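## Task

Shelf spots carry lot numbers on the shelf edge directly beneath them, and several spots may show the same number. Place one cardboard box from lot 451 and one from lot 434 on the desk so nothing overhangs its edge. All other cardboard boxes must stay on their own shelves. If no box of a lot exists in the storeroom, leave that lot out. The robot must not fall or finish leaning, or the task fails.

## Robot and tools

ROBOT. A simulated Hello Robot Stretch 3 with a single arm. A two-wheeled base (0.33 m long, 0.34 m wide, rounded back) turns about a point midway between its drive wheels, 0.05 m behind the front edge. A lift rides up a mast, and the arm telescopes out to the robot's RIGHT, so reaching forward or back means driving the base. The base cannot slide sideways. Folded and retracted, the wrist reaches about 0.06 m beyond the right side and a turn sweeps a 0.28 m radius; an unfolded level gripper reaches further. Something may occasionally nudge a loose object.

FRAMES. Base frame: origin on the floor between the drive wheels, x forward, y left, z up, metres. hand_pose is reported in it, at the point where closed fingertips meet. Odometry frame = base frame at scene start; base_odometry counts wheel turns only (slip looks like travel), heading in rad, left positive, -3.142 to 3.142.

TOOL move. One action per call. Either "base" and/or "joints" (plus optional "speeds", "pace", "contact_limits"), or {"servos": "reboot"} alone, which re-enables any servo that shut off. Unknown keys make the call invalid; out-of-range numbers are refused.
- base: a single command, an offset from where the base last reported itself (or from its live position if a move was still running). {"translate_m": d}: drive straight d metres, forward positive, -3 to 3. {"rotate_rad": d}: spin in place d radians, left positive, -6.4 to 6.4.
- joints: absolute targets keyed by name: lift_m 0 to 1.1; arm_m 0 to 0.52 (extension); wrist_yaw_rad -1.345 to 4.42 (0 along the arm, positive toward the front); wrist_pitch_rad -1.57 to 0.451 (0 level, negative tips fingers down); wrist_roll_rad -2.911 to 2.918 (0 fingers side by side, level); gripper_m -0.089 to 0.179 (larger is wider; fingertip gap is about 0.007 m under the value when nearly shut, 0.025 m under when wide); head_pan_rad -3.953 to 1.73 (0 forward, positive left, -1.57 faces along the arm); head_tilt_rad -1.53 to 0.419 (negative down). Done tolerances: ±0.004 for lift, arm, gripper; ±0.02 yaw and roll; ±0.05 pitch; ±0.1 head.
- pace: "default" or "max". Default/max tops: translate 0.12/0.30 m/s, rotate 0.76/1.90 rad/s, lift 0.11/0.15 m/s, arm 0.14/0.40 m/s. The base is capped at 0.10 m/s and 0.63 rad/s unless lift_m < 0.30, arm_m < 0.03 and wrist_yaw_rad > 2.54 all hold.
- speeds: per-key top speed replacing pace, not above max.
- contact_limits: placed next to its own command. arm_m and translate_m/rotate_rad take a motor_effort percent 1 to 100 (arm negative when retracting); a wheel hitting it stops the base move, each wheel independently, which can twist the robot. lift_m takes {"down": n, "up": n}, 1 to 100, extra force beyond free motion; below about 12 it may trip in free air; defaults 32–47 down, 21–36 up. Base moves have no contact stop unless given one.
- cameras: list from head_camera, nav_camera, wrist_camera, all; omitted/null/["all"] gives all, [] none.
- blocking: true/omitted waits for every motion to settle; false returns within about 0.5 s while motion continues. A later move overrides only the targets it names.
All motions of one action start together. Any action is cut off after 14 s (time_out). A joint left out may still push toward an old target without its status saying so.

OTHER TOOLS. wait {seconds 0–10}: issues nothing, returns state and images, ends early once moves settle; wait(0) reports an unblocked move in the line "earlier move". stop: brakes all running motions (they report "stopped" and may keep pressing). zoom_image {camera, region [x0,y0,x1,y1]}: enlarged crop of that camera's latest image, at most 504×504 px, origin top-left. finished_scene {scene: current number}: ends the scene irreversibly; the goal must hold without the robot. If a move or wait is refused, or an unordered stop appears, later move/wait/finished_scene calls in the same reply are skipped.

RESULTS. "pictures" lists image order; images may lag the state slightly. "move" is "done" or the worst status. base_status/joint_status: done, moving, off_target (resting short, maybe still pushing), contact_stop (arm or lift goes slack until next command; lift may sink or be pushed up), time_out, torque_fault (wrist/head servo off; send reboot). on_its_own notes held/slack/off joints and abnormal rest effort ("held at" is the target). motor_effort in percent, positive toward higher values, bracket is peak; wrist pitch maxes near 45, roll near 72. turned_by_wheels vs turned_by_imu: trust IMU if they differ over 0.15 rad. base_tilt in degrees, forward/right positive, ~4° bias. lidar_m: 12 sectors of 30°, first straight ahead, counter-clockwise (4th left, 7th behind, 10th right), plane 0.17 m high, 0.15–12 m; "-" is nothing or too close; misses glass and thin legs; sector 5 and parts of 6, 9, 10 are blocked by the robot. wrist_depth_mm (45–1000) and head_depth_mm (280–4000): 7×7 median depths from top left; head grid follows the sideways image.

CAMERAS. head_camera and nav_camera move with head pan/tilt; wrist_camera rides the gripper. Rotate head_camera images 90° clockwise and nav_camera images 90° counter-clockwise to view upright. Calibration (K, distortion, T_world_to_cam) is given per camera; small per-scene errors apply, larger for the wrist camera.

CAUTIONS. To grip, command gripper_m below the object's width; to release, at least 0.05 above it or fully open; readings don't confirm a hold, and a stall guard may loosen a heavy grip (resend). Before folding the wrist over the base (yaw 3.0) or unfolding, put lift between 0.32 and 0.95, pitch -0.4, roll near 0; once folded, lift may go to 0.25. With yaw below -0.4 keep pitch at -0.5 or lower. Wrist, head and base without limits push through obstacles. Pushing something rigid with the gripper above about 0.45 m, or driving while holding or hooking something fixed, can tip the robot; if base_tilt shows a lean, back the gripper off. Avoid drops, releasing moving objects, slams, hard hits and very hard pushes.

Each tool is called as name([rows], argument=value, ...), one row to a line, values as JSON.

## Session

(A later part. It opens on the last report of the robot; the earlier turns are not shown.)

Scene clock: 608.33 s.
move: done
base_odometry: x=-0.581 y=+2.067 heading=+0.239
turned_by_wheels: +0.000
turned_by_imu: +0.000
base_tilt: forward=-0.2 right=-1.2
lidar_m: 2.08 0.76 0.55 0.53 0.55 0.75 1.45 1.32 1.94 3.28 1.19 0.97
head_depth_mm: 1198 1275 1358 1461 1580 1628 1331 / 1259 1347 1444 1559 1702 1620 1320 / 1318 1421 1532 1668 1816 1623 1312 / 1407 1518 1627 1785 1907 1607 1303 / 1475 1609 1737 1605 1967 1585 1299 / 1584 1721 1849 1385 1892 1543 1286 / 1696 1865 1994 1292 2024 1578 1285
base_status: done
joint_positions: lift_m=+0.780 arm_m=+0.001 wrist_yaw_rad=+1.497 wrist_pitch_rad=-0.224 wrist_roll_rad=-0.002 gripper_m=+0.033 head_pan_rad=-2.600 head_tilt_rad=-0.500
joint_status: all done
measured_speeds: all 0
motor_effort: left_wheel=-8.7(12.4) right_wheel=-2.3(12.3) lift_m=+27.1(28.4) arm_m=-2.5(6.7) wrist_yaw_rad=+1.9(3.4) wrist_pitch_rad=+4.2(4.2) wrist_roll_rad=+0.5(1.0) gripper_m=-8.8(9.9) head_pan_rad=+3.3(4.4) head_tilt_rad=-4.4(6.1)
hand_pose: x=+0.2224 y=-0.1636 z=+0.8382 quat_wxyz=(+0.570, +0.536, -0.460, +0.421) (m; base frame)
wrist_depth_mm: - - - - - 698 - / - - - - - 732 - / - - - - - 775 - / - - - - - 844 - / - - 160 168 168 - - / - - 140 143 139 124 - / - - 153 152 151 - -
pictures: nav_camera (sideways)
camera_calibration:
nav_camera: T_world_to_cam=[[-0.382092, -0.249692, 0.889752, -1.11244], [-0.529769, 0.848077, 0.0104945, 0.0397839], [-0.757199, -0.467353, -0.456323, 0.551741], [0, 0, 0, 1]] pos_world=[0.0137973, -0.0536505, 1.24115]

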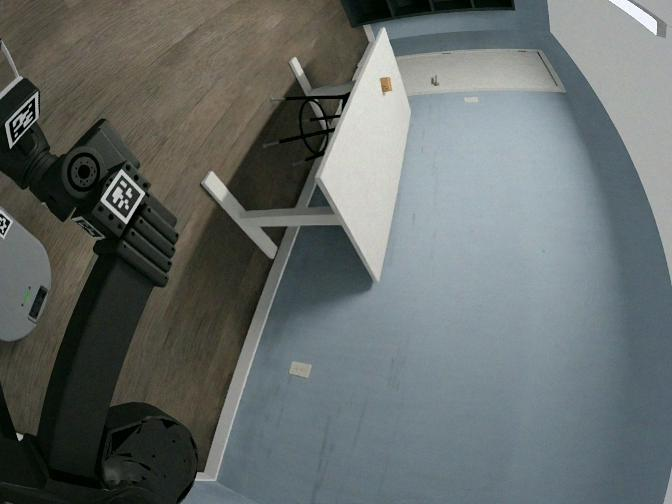

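move(base={"translate_m": -0.07}, cameras=[])

move(base={"rotate_rad": -1.597}, cameras=[])

move(base={"translate_m": 1.3}, joints={"head_pan_rad": -1.57, "head_tilt_rad": -0.75}, cameras=["head_camera","nav_camera"])

Scene clock: 620.20 s.
move: done
base_odometry: x=-0.649 y=+2.050 heading=+0.239
turned_by_wheels: +0.000
turned_by_imu: +0.000
base_tilt: forward=-0.3 right=-1.2
lidar_m: 2.08 0.76 0.55 0.53 0.55 0.75 1.38 1.28 1.95 3.58 1.29 1.03
head_depth_mm: 1143 1212 1295 1384 1506 1573 1324 / 1193 1279 1371 1475 1618 1622 1318 / 1258 1353 1459 1574 1735 1601 1311 / 1332 1439 1553 1697 1854 1607 1303 / 1414 1537 1671 1630 1943 1596 1302 / 1501 1634 1777 1385 1568 1538 1293 / 1608 1763 1894 1293 1933 1570 1295
base_status: done
joint_positions: lift_m=+0.780 arm_m=+0.001 wrist_yaw_rad=+1.497 wrist_pitch_rad=-0.224 wrist_roll_rad=-0.002 gripper_m=+0.033 head_pan_rad=-2.600 head_tilt_rad=-0.500
joint_status: not commanded
measured_speeds: all 0
motor_effort: left_wheel=-4.2(12.3) right_wheel=-8.8(9.9) lift_m=+26.2(27.5) arm_m=+0.1(1.2) wrist_yaw_rad=+1.7(3.3) wrist_pitch_rad=+4.1(4.2) wrist_roll_rad=+0.7(0.9) gripper_m=-8.2(9.6) head_pan_rad=+3.3(3.9) head_tilt_rad=-3.6(4.8)
hand_pose: x=+0.2224 y=-0.1636 z=+0.8382 quat_wxyz=(+0.570, +0.536, -0.460, +0.421) (m; base frame)
wrist_depth_mm: - - - - - 764 - / - - - - - 798 - / - - - - - - - / - - - - - - - / - - 160 168 168 - - / - - 140 143 139 - - / - - 152 152 151 - -
pictures: none
No camera images: "cameras" was empty.

Scene clock: 623.83 s.
move: done
base_odometry: x=-0.649 y=+2.050 heading=-1.358
turned_by_wheels: -1.597
turned_by_imu: -1.571
base_tilt: forward=-0.3 right=-1.2
lidar_m: 3.70 1.30 1.03 2.19 0.77 0.55 0.53 0.55 0.75 1.38 1.27 1.29
head_depth_mm: 424 451 483 520 562 611 672 / 445 474 510 551 600 658 729 / 469 502 541 589 644 712 794 / 496 532 579 633 694 775 874 / 524 567 619 681 755 852 966 / 558 606 666 738 827 941 1087 / 596 651 721 808 913 1060 1199
base_status: done
joint_positions: lift_m=+0.780 arm_m=+0.001 wrist_yaw_rad=+1.497 wrist_pitch_rad=-0.224 wrist_roll_rad=-0.002 gripper_m=+0.033 head_pan_rad=-2.600 head_tilt_rad=-0.500
joint_status: not commanded
measured_speeds: all 0
motor_effort: left_wheel=+8.2(11.6) right_wheel=-9.9(13.8) lift_m=+26.0(26.9) arm_m=-6.9(6.9) wrist_yaw_rad=+1.5(3.2) wrist_pitch_rad=+4.0(4.2) wrist_roll_rad=+0.8(0.9) gripper_m=-8.7(9.4) head_pan_rad=+3.8(4.2) head_tilt_rad=-3.8(5.0)
hand_pose: x=+0.2224 y=-0.1636 z=+0.8382 quat_wxyz=(+0.570, +0.536, -0.460, +0.421) (m; base frame)
wrist_depth_mm: - - - - - - - / - - - - - - - / - - - - - - - / - - - - - - - / - - 160 168 168 - - / - - 140 142 139 - - / - - 152 151 151 - -
pictures: none
No camera images: "cameras" was empty.

Scene clock: 637.97 s.
move: done
base_odometry: x=-0.374 y=+0.780 heading=-1.358
turned_by_wheels: +0.000
turned_by_imu: +0.000
base_tilt: forward=-0.3 right=-1.1
lidar_m: 2.45 1.33 0.96 0.92 0.96 1.90 1.82 1.88 0.98 0.84 0.81 1.87
head_depth_mm: 1133 1276 1216 906 1532 1357 - / 1138 1275 1197 899 1453 1347 - / 1133 1277 1195 888 1522 1344 - / 1129 1275 1169 882 1551 1324 324 / 1126 1267 1164 872 1497 1331 1141 / 1135 1268 1141 869 1533 1313 301 / 1128 1267 1127 859 1488 1310 1091
base_status: done
joint_positions: lift_m=+0.780 arm_m=+0.001 wrist_yaw_rad=+1.497 wrist_pitch_rad=-0.224 wrist_roll_rad=-0.002 gripper_m=+0.033 head_pan_rad=-1.570 head_tilt_rad=-0.750
joint_status: all done
measured_speeds: all 0
motor_effort: left_wheel=+5.5(12.7) right_wheel=+3.3(10.7) lift_m=+24.3(26.8) arm_m=-3.9(13.4) wrist_yaw_rad=+2.2(3.6) wrist_pitch_rad=+4.1(4.2) wrist_roll_rad=+0.8(1.0) gripper_m=-9.0(9.7) head_pan_rad=-3.5(6.0) head_tilt_rad=+2.0(10.9)
hand_pose: x=+0.2224 y=-0.1636 z=+0.8382 quat_wxyz=(+0.570, +0.536, -0.460, +0.421) (m; base frame)
wrist_depth_mm: - - - - - - - / - - - - - - - / - - - - - - - / - - - - - - - / - - 160 168 168 - - / - - 140 143 139 - - / - - 152 151 151 - -
pictures: head_camera (sideways), nav_camera (sideways)
camera_calibration:
head_camera: T_world_to_cam=[[-0.0467866, 0.641656, -0.765565, 1.0116], [0.997492, -0.0107394, -0.0699617, 0.0845633], [-0.0531131, -0.766918, -0.639544, 0.78817], [0, 0, 0, 1]] pos_world=[0.0048401, -0.0437278, 1.28443]
nav_camera: T_world_to_cam=[[0.0175887, -0.662007, 0.749291, -0.931752], [-0.999788, -0.0196604, 0.00609859, 0.0482942], [0.0106941, -0.74924, -0.662212, 0.814861], [0, 0, 0, 1]] pos_world=[0.0559581, -0.00535056, 1.23747]

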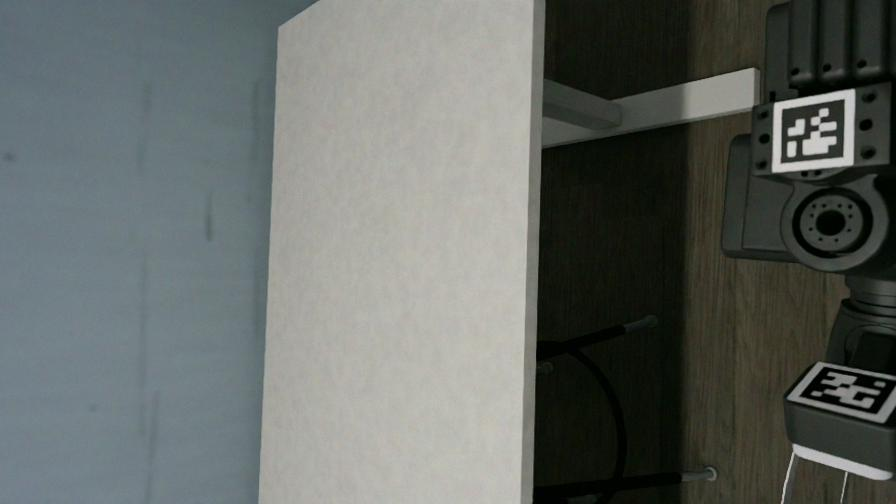

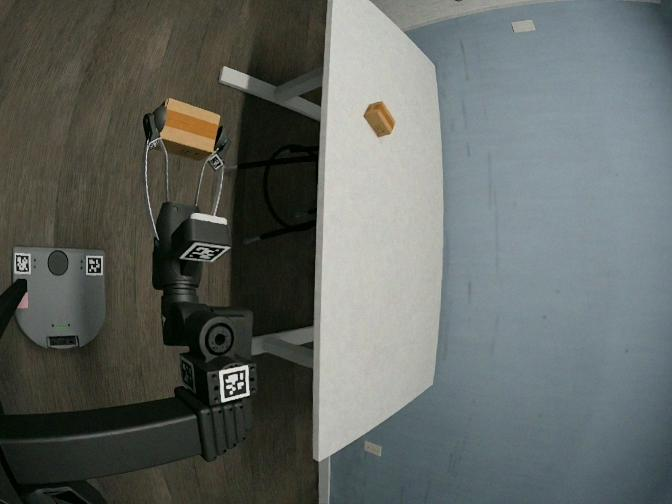

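move(joints={"wrist_yaw_rad": 0, "lift_m": 0.8}, cameras=[])

move(joints={"arm_m": 0.4}, contact_limits={"arm_m": 30}, cameras=["head_camera","wrist_camera"])

move(joints={"lift_m": 0.70}, contact_limits={"lift_m": {"down": 14}}, cameras=[])

move(joints={"lift_m": 0.682}, speeds={"lift_m": 0.02}, contact_limits={"lift_m": {"down": 13}}, cameras=["wrist_camera"])

Scene clock: 654.83 s.
move: done
base_odometry: x=-0.374 y=+0.780 heading=-1.358
turned_by_wheels: +0.000
turned_by_imu: +0.000
base_tilt: forward=-0.3 right=-1.3
lidar_m: 2.45 1.33 0.97 0.92 0.95 1.90 1.82 1.88 0.98 0.84 0.81 1.86
head_depth_mm: 1135 1272 1210 904 1536 1383 - / 1130 1271 1195 898 1452 1352 - / 1128 1271 1179 886 782 1250 - / 1134 1273 1172 884 533 347 1084 / 1126 1276 1155 876 1366 1322 1144 / 1131 1270 1145 867 1521 1316 1136 / 1128 1262 1126 863 1475 1312 1133
base_status: not commanded
joint_positions: lift_m=+0.800 arm_m=+0.001 wrist_yaw_rad=+0.003 wrist_pitch_rad=-0.225 wrist_roll_rad=-0.002 gripper_m=+0.033 head_pan_rad=-1.570 head_tilt_rad=-0.750
joint_status: all done
measured_speeds: all 0
motor_effort: left_wheel=+5.4(5.8) right_wheel=+3.0(4.6) lift_m=+23.6(33.3) arm_m=-0.8(2.3) wrist_yaw_rad=-3.1(7.0) wrist_pitch_rad=+4.0(4.2) wrist_roll_rad=+0.7(0.8) gripper_m=-9.1(9.6) head_pan_rad=-3.1(3.7) head_tilt_rad=+2.2(3.3)
hand_pose: x=-0.0208 y=-0.3900 z=+0.8582 quat_wxyz=(+0.704, +0.081, -0.701, -0.078) (m; base frame)
wrist_depth_mm: - - - - - - - / - - - - - - - / - - - - - - - / 548 - - - - - - / - - 156 169 159 - - / - - 140 143 139 - - / - - 152 151 150 124 -
pictures: none
No camera images: "cameras" was empty.

Scene clock: 658.97 s.
move: done
base_odometry: x=-0.374 y=+0.780 heading=-1.358
turned_by_wheels: +0.000
turned_by_imu: +0.000
base_tilt: forward=-0.3 right=-1.2
lidar_m: 2.45 1.33 0.97 0.92 0.96 1.90 1.82 1.88 0.98 0.84 0.81 1.86
head_depth_mm: 1132 1271 1205 900 787 297 - / 1129 1275 1191 431 362 326 1154 / 1126 1269 570 804 1520 1339 1151 / 1128 1269 811 824 1553 1336 1148 / 1133 1271 1155 874 1501 1319 1148 / 1127 1265 1139 866 1532 1320 1138 / 1127 1264 1131 859 1487 1318 1133
base_status: not commanded
joint_positions: lift_m=+0.800 arm_m=+0.400 wrist_yaw_rad=+0.003 wrist_pitch_rad=-0.225 wrist_roll_rad=-0.002 gripper_m=+0.033 head_pan_rad=-1.570 head_tilt_rad=-0.750
joint_status: all done
measured_speeds: all 0
motor_effort: left_wheel=+5.7(5.8) right_wheel=+3.9(4.7) lift_m=+31.6(31.8) arm_m=+12.8(15.2) wrist_yaw_rad=-3.3(4.7) wrist_pitch_rad=+4.0(4.2) wrist_roll_rad=+0.6(0.9) gripper_m=-8.6(9.6) head_pan_rad=-2.7(3.7) head_tilt_rad=+1.7(3.4)
contact_limits: arm_m 30 (drawing in: default 31, maximum 55; extending or still: default 40, maximum 69)
hand_pose: x=-0.0208 y=-0.7894 z=+0.8581 quat_wxyz=(+0.704, +0.081, -0.701, -0.078) (m; base frame)
wrist_depth_mm: - - - - - - - / - - - - - - - / - - - - - - - / - - - - - - - / - - 155 168 159 - - / - - 140 143 139 - - / - - 149 152 150 106 -
pictures: head_camera (sideways), wrist_camera
camera_calibration:
head_camera: T_world_to_cam=[[-0.0467897, 0.641598, -0.765613, 1.01166], [0.997492, -0.0107447, -0.069965, 0.0845673], [-0.0531157, -0.766966, -0.639486, 0.788093], [0, 0, 0, 1]] pos_world=[0.00484008, -0.0437282, 1.28443]
wrist_camera: T_world_to_cam=[[-0.998879, -0.0445643, -0.0159749, -0.0355153], [-0.00390009, 0.41376, -0.910378, 1.14033], [0.0471801, -0.909295, -0.413469, -0.195846], [0, 0, 0, 1]] pos_world=[-0.021788, -0.651489, 0.956592]

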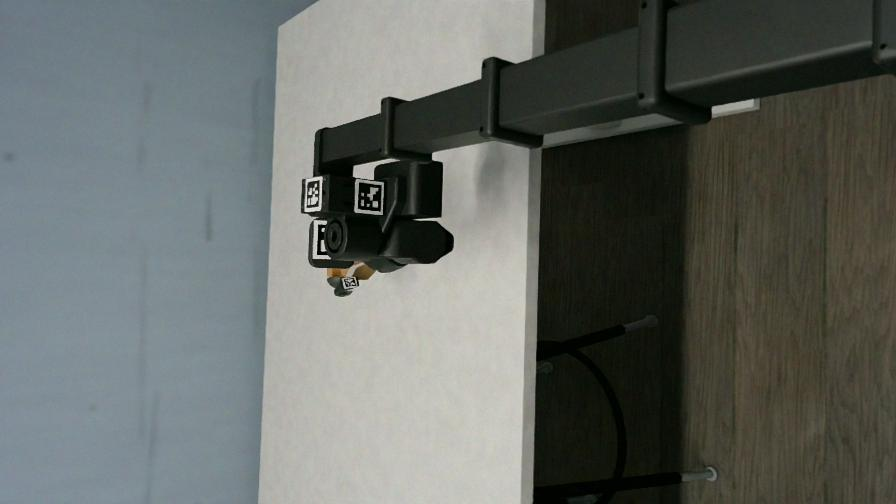

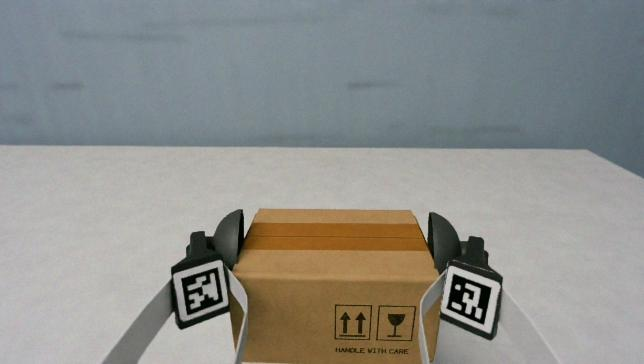

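Scene clock: 660.70 s.
move: done
base_odometry: x=-0.374 y=+0.780 heading=-1.358
turned_by_wheels: +0.000
turned_by_imu: +0.000
base_tilt: forward=-0.5 right=-1.1
lidar_m: 2.45 1.34 0.96 0.93 0.95 1.89 1.82 1.88 0.98 0.84 0.80 1.86
head_depth_mm: 1133 1280 1208 908 1533 1363 1127 / 1134 1274 1194 900 511 390 340 / 1133 1265 1177 625 1477 1344 1156 / 1127 1273 1168 662 1552 1339 1148 / 1125 1275 1159 876 1501 1326 1137 / 1125 1265 1145 865 1531 1314 1137 / 1126 1269 1125 858 1481 1311 1131
base_status: not commanded
joint_positions: lift_m=+0.700 arm_m=+0.400 wrist_yaw_rad=+0.003 wrist_pitch_rad=-0.195 wrist_roll_rad=-0.002 gripper_m=+0.033 head_pan_rad=-1.570 head_tilt_rad=-0.750
joint_status: all done
measured_speeds: all 0
motor_effort: left_wheel=+5.5(5.7) right_wheel=+3.7(4.3) lift_m=+21.8(29.9) arm_m=+11.8(13.4) wrist_yaw_rad=-2.3(4.8) wrist_pitch_rad=-1.5(4.2) wrist_roll_rad=+0.7(0.9) gripper_m=-9.0(9.4) head_pan_rad=-2.5(3.5) head_tilt_rad=+1.8(3.1)
contact_limits: arm_m 30 (drawing in: default 31, maximum 55; extending or still: default 40, maximum 69); lift_m down 14 (down: maximum 72; up: maximum 65)
hand_pose: x=-0.0208 y=-0.7917 z=+0.7655 quat_wxyz=(+0.705, +0.070, -0.703, -0.068) (m; base frame)
wrist_depth_mm: - - - - - - - / - - - - - - - / - - - - - - - / - - - - - - - / - - 158 168 160 - - / - - 140 143 138 - - / - - 149 152 149 106 -
pictures: none
No camera images: "cameras" was empty.

Scene clock: 661.97 s.
move: done
base_odometry: x=-0.374 y=+0.780 heading=-1.358
turned_by_wheels: +0.000
turned_by_imu: +0.000
base_tilt: forward=-0.2 right=-1.3
lidar_m: 2.45 1.33 0.96 0.92 0.96 1.90 1.82 1.89 0.98 0.84 0.81 1.86
head_depth_mm: 1130 1270 1213 903 1549 1360 1140 / 1139 1272 1198 897 786 409 355 / 1128 1277 1187 636 784 1307 1152 / 1131 1276 1170 703 1558 1336 1148 / 1129 1269 1155 872 1510 1323 1146 / 1119 1269 1148 865 1530 1322 1139 / 1138 1264 1130 858 1486 1310 1132
base_status: not commanded
joint_positions: lift_m=+0.682 arm_m=+0.400 wrist_yaw_rad=+0.003 wrist_pitch_rad=-0.131 wrist_roll_rad=-0.002 gripper_m=+0.033 head_pan_rad=-1.570 head_tilt_rad=-0.750
joint_status: all done
measured_speeds: all 0
on_its_own: wrist_pitch_rad is at rest, and its effort (-13.1) is outside its rest range (-8 to +12)
motor_effort: left_wheel=+5.5(5.8) right_wheel=+3.2(4.3) lift_m=+16.7(20.5) arm_m=+10.7(12.0) wrist_yaw_rad=-3.2(4.2) wrist_pitch_rad=-13.1(13.4) wrist_roll_rad=+0.7(0.9) gripper_m=-9.6(9.6) head_pan_rad=-2.5(3.3) head_tilt_rad=+2.1(3.0)
contact_limits: arm_m 30 (drawing in: default 31, maximum 55; extending or still: default 40, maximum 69); lift_m down 13 (down: maximum 72; up: maximum 65)
hand_pose: x=-0.0208 y=-0.7959 z=+0.7633 quat_wxyz=(+0.707, +0.048, -0.704, -0.046) (m; base frame)
wrist_depth_mm: - - - - - - - / - - - - - - - / - - - - - - - / - - - - - - - / - - 156 169 158 - - / - - 141 142 139 - - / - - 146 149 147 106 -
pictures: wrist_camera
camera_calibration:
wrist_camera: T_world_to_cam=[[-0.99888, -0.0457644, -0.0120284, -0.0413779], [-0.00360426, 0.327047, -0.945001, 1.01403], [0.0471813, -0.943899, -0.326845, -0.334635], [0, 0, 0, 1]] pos_world=[-0.0218882, -0.649392, 0.848393]

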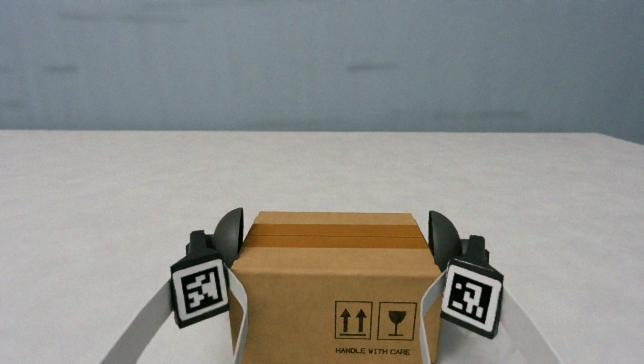

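move(joints={"lift_m": 0.702}, cameras=[])

move(joints={"gripper_m": 0.179}, cameras=["wrist_camera"])

move(joints={"lift_m": 0.8}, cameras=[])

move(joints={"arm_m": 0.0}, cameras=["head_camera","nav_camera"])

Scene clock: 670.87 s.
move: done
base_odometry: x=-0.374 y=+0.780 heading=-1.358
turned_by_wheels: +0.000
turned_by_imu: +0.000
base_tilt: forward=-0.2 right=-1.1
lidar_m: 2.45 1.34 0.96 0.92 0.96 1.89 1.82 1.88 0.98 0.84 0.80 1.86
head_depth_mm: 1134 1279 1207 906 1541 1365 1129 / 1134 1274 1193 899 494 388 340 / 1131 1277 1178 626 1481 1338 1150 / 1130 1273 1171 664 1547 1333 1150 / 1125 1272 1156 873 1508 1325 1144 / 1127 1269 1144 868 1536 1318 1138 / 1124 1262 1134 860 1494 1310 1134
base_status: not commanded
joint_positions: lift_m=+0.702 arm_m=+0.400 wrist_yaw_rad=+0.003 wrist_pitch_rad=-0.203 wrist_roll_rad=-0.002 gripper_m=+0.033 head_pan_rad=-1.570 head_tilt_rad=-0.750
joint_status: all done
measured_speeds: all 0
motor_effort: left_wheel=+5.7(5.8) right_wheel=+2.8(4.2) lift_m=+28.5(30.8) arm_m=+7.4(8.7) wrist_yaw_rad=-4.0(4.7) wrist_pitch_rad=+0.0(13.1) wrist_roll_rad=+0.4(0.8) gripper_m=-9.3(9.4) head_pan_rad=-2.5(3.3) head_tilt_rad=+2.1(2.7)
contact_limits: arm_m 30 (drawing in: default 31, maximum 55; extending or still: default 40, maximum 69)
hand_pose: x=-0.0208 y=-0.7911 z=+0.7654 quat_wxyz=(+0.705, +0.073, -0.702, -0.071) (m; base frame)
wrist_depth_mm: - - - - - - - / - - - - - - - / - - - - - - - / - - - - - - - / - - 158 166 158 - - / - - 141 143 139 - - / - - 151 153 150 106 -
pictures: none
No camera images: "cameras" was empty.

Scene clock: 672.87 s.
move: done
base_odometry: x=-0.374 y=+0.780 heading=-1.358
turned_by_wheels: +0.000
turned_by_imu: +0.000
base_tilt: forward=-0.3 right=-1.2
lidar_m: 2.45 1.33 0.97 0.93 0.95 1.89 1.82 1.87 0.98 0.84 0.81 1.86
head_depth_mm: 1130 1281 1204 904 1536 1363 1118 / 1129 1271 1197 896 495 388 340 / 1130 1272 1182 626 1481 1338 1154 / 1127 1274 1168 662 1557 1333 1148 / 1134 1271 1156 871 1493 1328 1142 / 1131 1266 1139 868 1523 1319 1139 / 1122 1274 1128 861 1490 1315 1135
base_status: not commanded
joint_positions: lift_m=+0.702 arm_m=+0.400 wrist_yaw_rad=+0.003 wrist_pitch_rad=-0.214 wrist_roll_rad=-0.002 gripper_m=+0.179 head_pan_rad=-1.570 head_tilt_rad=-0.750
joint_status: all done
measured_speeds: all 0
motor_effort: left_wheel=+5.6(5.7) right_wheel=+3.9(4.4) lift_m=+25.9(28.0) arm_m=+6.7(8.2) wrist_yaw_rad=-2.1(4.3) wrist_pitch_rad=+2.1(2.2) wrist_roll_rad=+0.6(1.0) gripper_m=+0.3(83.2) head_pan_rad=-2.6(3.4) head_tilt_rad=+1.8(2.5)
contact_limits: arm_m 30 (drawing in: default 31, maximum 55; extending or still: default 40, maximum 69)
hand_pose: x=-0.0208 y=-0.7903 z=+0.7628 quat_wxyz=(+0.704, +0.077, -0.702, -0.075) (m; base frame)
wrist_depth_mm: - - - - - - - / - - - - - - - / - - - - - - - / - - - - - - - / - 142 161 161 160 - - / - 126 143 141 140 - - / - - 154 152 151 - 105
pictures: wrist_camera
camera_calibration:
wrist_camera: T_world_to_cam=[[-0.998889, -0.0445122, -0.0155002, -0.0375265], [-0.00379718, 0.403783, -0.914847, 1.04946], [0.0469806, -0.913771, -0.403503, -0.247166], [0, 0, 0, 1]] pos_world=[-0.0218878, -0.651278, 0.85978]

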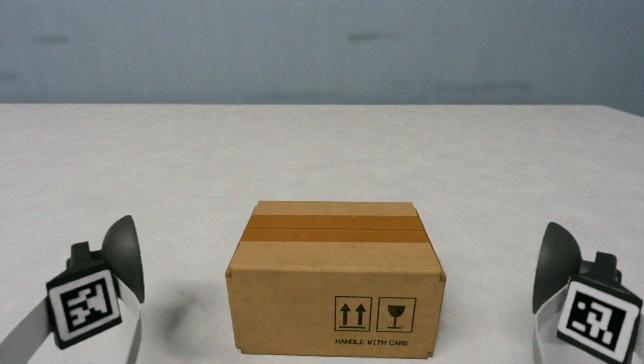

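Scene clock: 674.60 s.
move: done
base_odometry: x=-0.374 y=+0.780 heading=-1.358
turned_by_wheels: +0.000
turned_by_imu: +0.000
base_tilt: forward=-0.4 right=-1.1
lidar_m: 2.45 1.33 0.97 0.93 0.96 1.90 1.82 1.88 0.98 0.84 0.81 1.86
head_depth_mm: 1129 1280 1213 900 784 297 - / 1134 1279 1198 432 363 325 1158 / 1128 1277 568 803 1531 1346 1155 / 1136 1271 1072 821 1557 1334 1149 / 1125 1273 1153 874 1504 1323 1138 / 1124 1260 1142 868 1529 1326 1140 / 1125 1272 1126 858 1484 1313 1139
base_status: not commanded
joint_positions: lift_m=+0.800 arm_m=+0.400 wrist_yaw_rad=+0.003 wrist_pitch_rad=-0.214 wrist_roll_rad=-0.002 gripper_m=+0.179 head_pan_rad=-1.570 head_tilt_rad=-0.750
joint_status: all done
measured_speeds: all 0
motor_effort: left_wheel=+5.2(6.0) right_wheel=+3.6(4.6) lift_m=+30.3(34.0) arm_m=+5.1(6.6) wrist_yaw_rad=-3.1(4.0) wrist_pitch_rad=+2.2(2.3) wrist_roll_rad=+0.6(0.8) gripper_m=+0.8(1.1) head_pan_rad=-2.1(2.9) head_tilt_rad=+2.1(2.4)
contact_limits: arm_m 30 (drawing in: default 31, maximum 55; extending or still: default 40, maximum 69)
hand_pose: x=-0.0208 y=-0.7902 z=+0.8606 quat_wxyz=(+0.704, +0.077, -0.702, -0.075) (m; base frame)
wrist_depth_mm: - - - - - - - / - - - - - - - / - - - - - - - / - - - - - - - / - 142 - - - - - / - 126 - - - - - / - - - 219 - - 105
pictures: none
No camera images: "cameras" was empty.

Scene clock: 678.73 s.
move: done
base_odometry: x=-0.374 y=+0.780 heading=-1.358
turned_by_wheels: +0.000
turned_by_imu: +0.000
base_tilt: forward=-0.4 right=-1.1
lidar_m: 2.45 1.34 0.96 0.93 0.95 1.89 1.82 1.88 0.98 0.84 0.80 1.87
head_depth_mm: 1137 1274 1212 902 1546 1386 - / 1134 1270 1195 896 1356 1343 - / 1133 1275 1188 889 1516 1253 - / 1126 1267 1175 882 1538 346 1081 / 1125 1268 1158 876 1454 1325 1139 / 1124 1272 1142 866 1524 1319 1138 / 1132 1267 1131 860 1492 1310 1133
base_status: not commanded
joint_positions: lift_m=+0.800 arm_m=+0.001 wrist_yaw_rad=+0.003 wrist_pitch_rad=-0.215 wrist_roll_rad=-0.002 gripper_m=+0.179 head_pan_rad=-1.570 head_tilt_rad=-0.750
joint_status: all done
measured_speeds: all 0
motor_effort: left_wheel=+5.2(6.0) right_wheel=+3.5(4.4) lift_m=+24.2(31.2) arm_m=-12.9(15.4) wrist_yaw_rad=-3.1(4.3) wrist_pitch_rad=+2.2(2.3) wrist_roll_rad=+0.5(1.0) gripper_m=+0.2(1.2) head_pan_rad=-2.4(2.9) head_tilt_rad=+0.8(2.7)
hand_pose: x=-0.0208 y=-0.3908 z=+0.8606 quat_wxyz=(+0.704, +0.077, -0.702, -0.075) (m; base frame)
wrist_depth_mm: - - - - - - - / - - - - - - - / - - - - - - - / 556 - - 553 - - - / - 143 - - - - - / - 140 - - - - - / - - - - - - 105
pictures: head_camera (sideways), nav_camera (sideways)
camera_calibration:
head_camera: T_world_to_cam=[[-0.0467897, 0.641598, -0.765613, 1.01166], [0.997492, -0.0107447, -0.069965, 0.0845673], [-0.0531157, -0.766966, -0.639486, 0.788093], [0, 0, 0, 1]] pos_world=[0.00484008, -0.0437282, 1.28443]
nav_camera: T_world_to_cam=[[0.0175232, -0.661958, 0.749336, -0.931803], [-0.999789, -0.0196171, 0.00605037, 0.0483542], [0.0106947, -0.749284, -0.662163, 0.814799], [0, 0, 0, 1]] pos_world=[0.0559581, -0.00535075, 1.23747]

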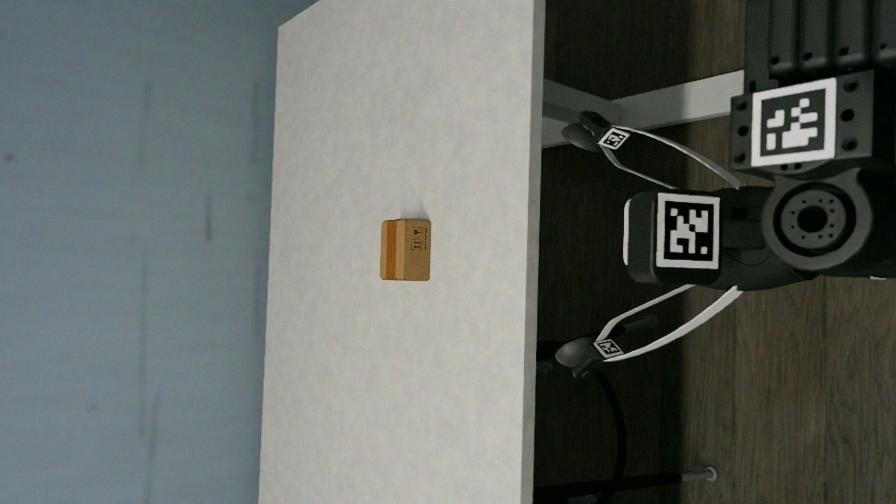

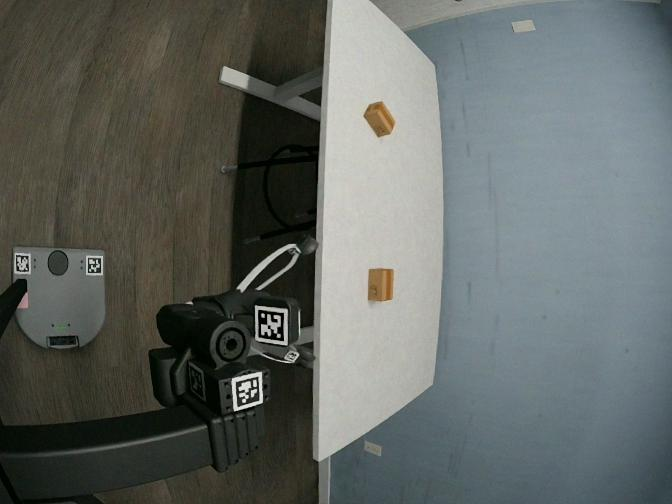

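Done. Next scene.

finished_scene(scene=2)

The scene is finished: the task was done.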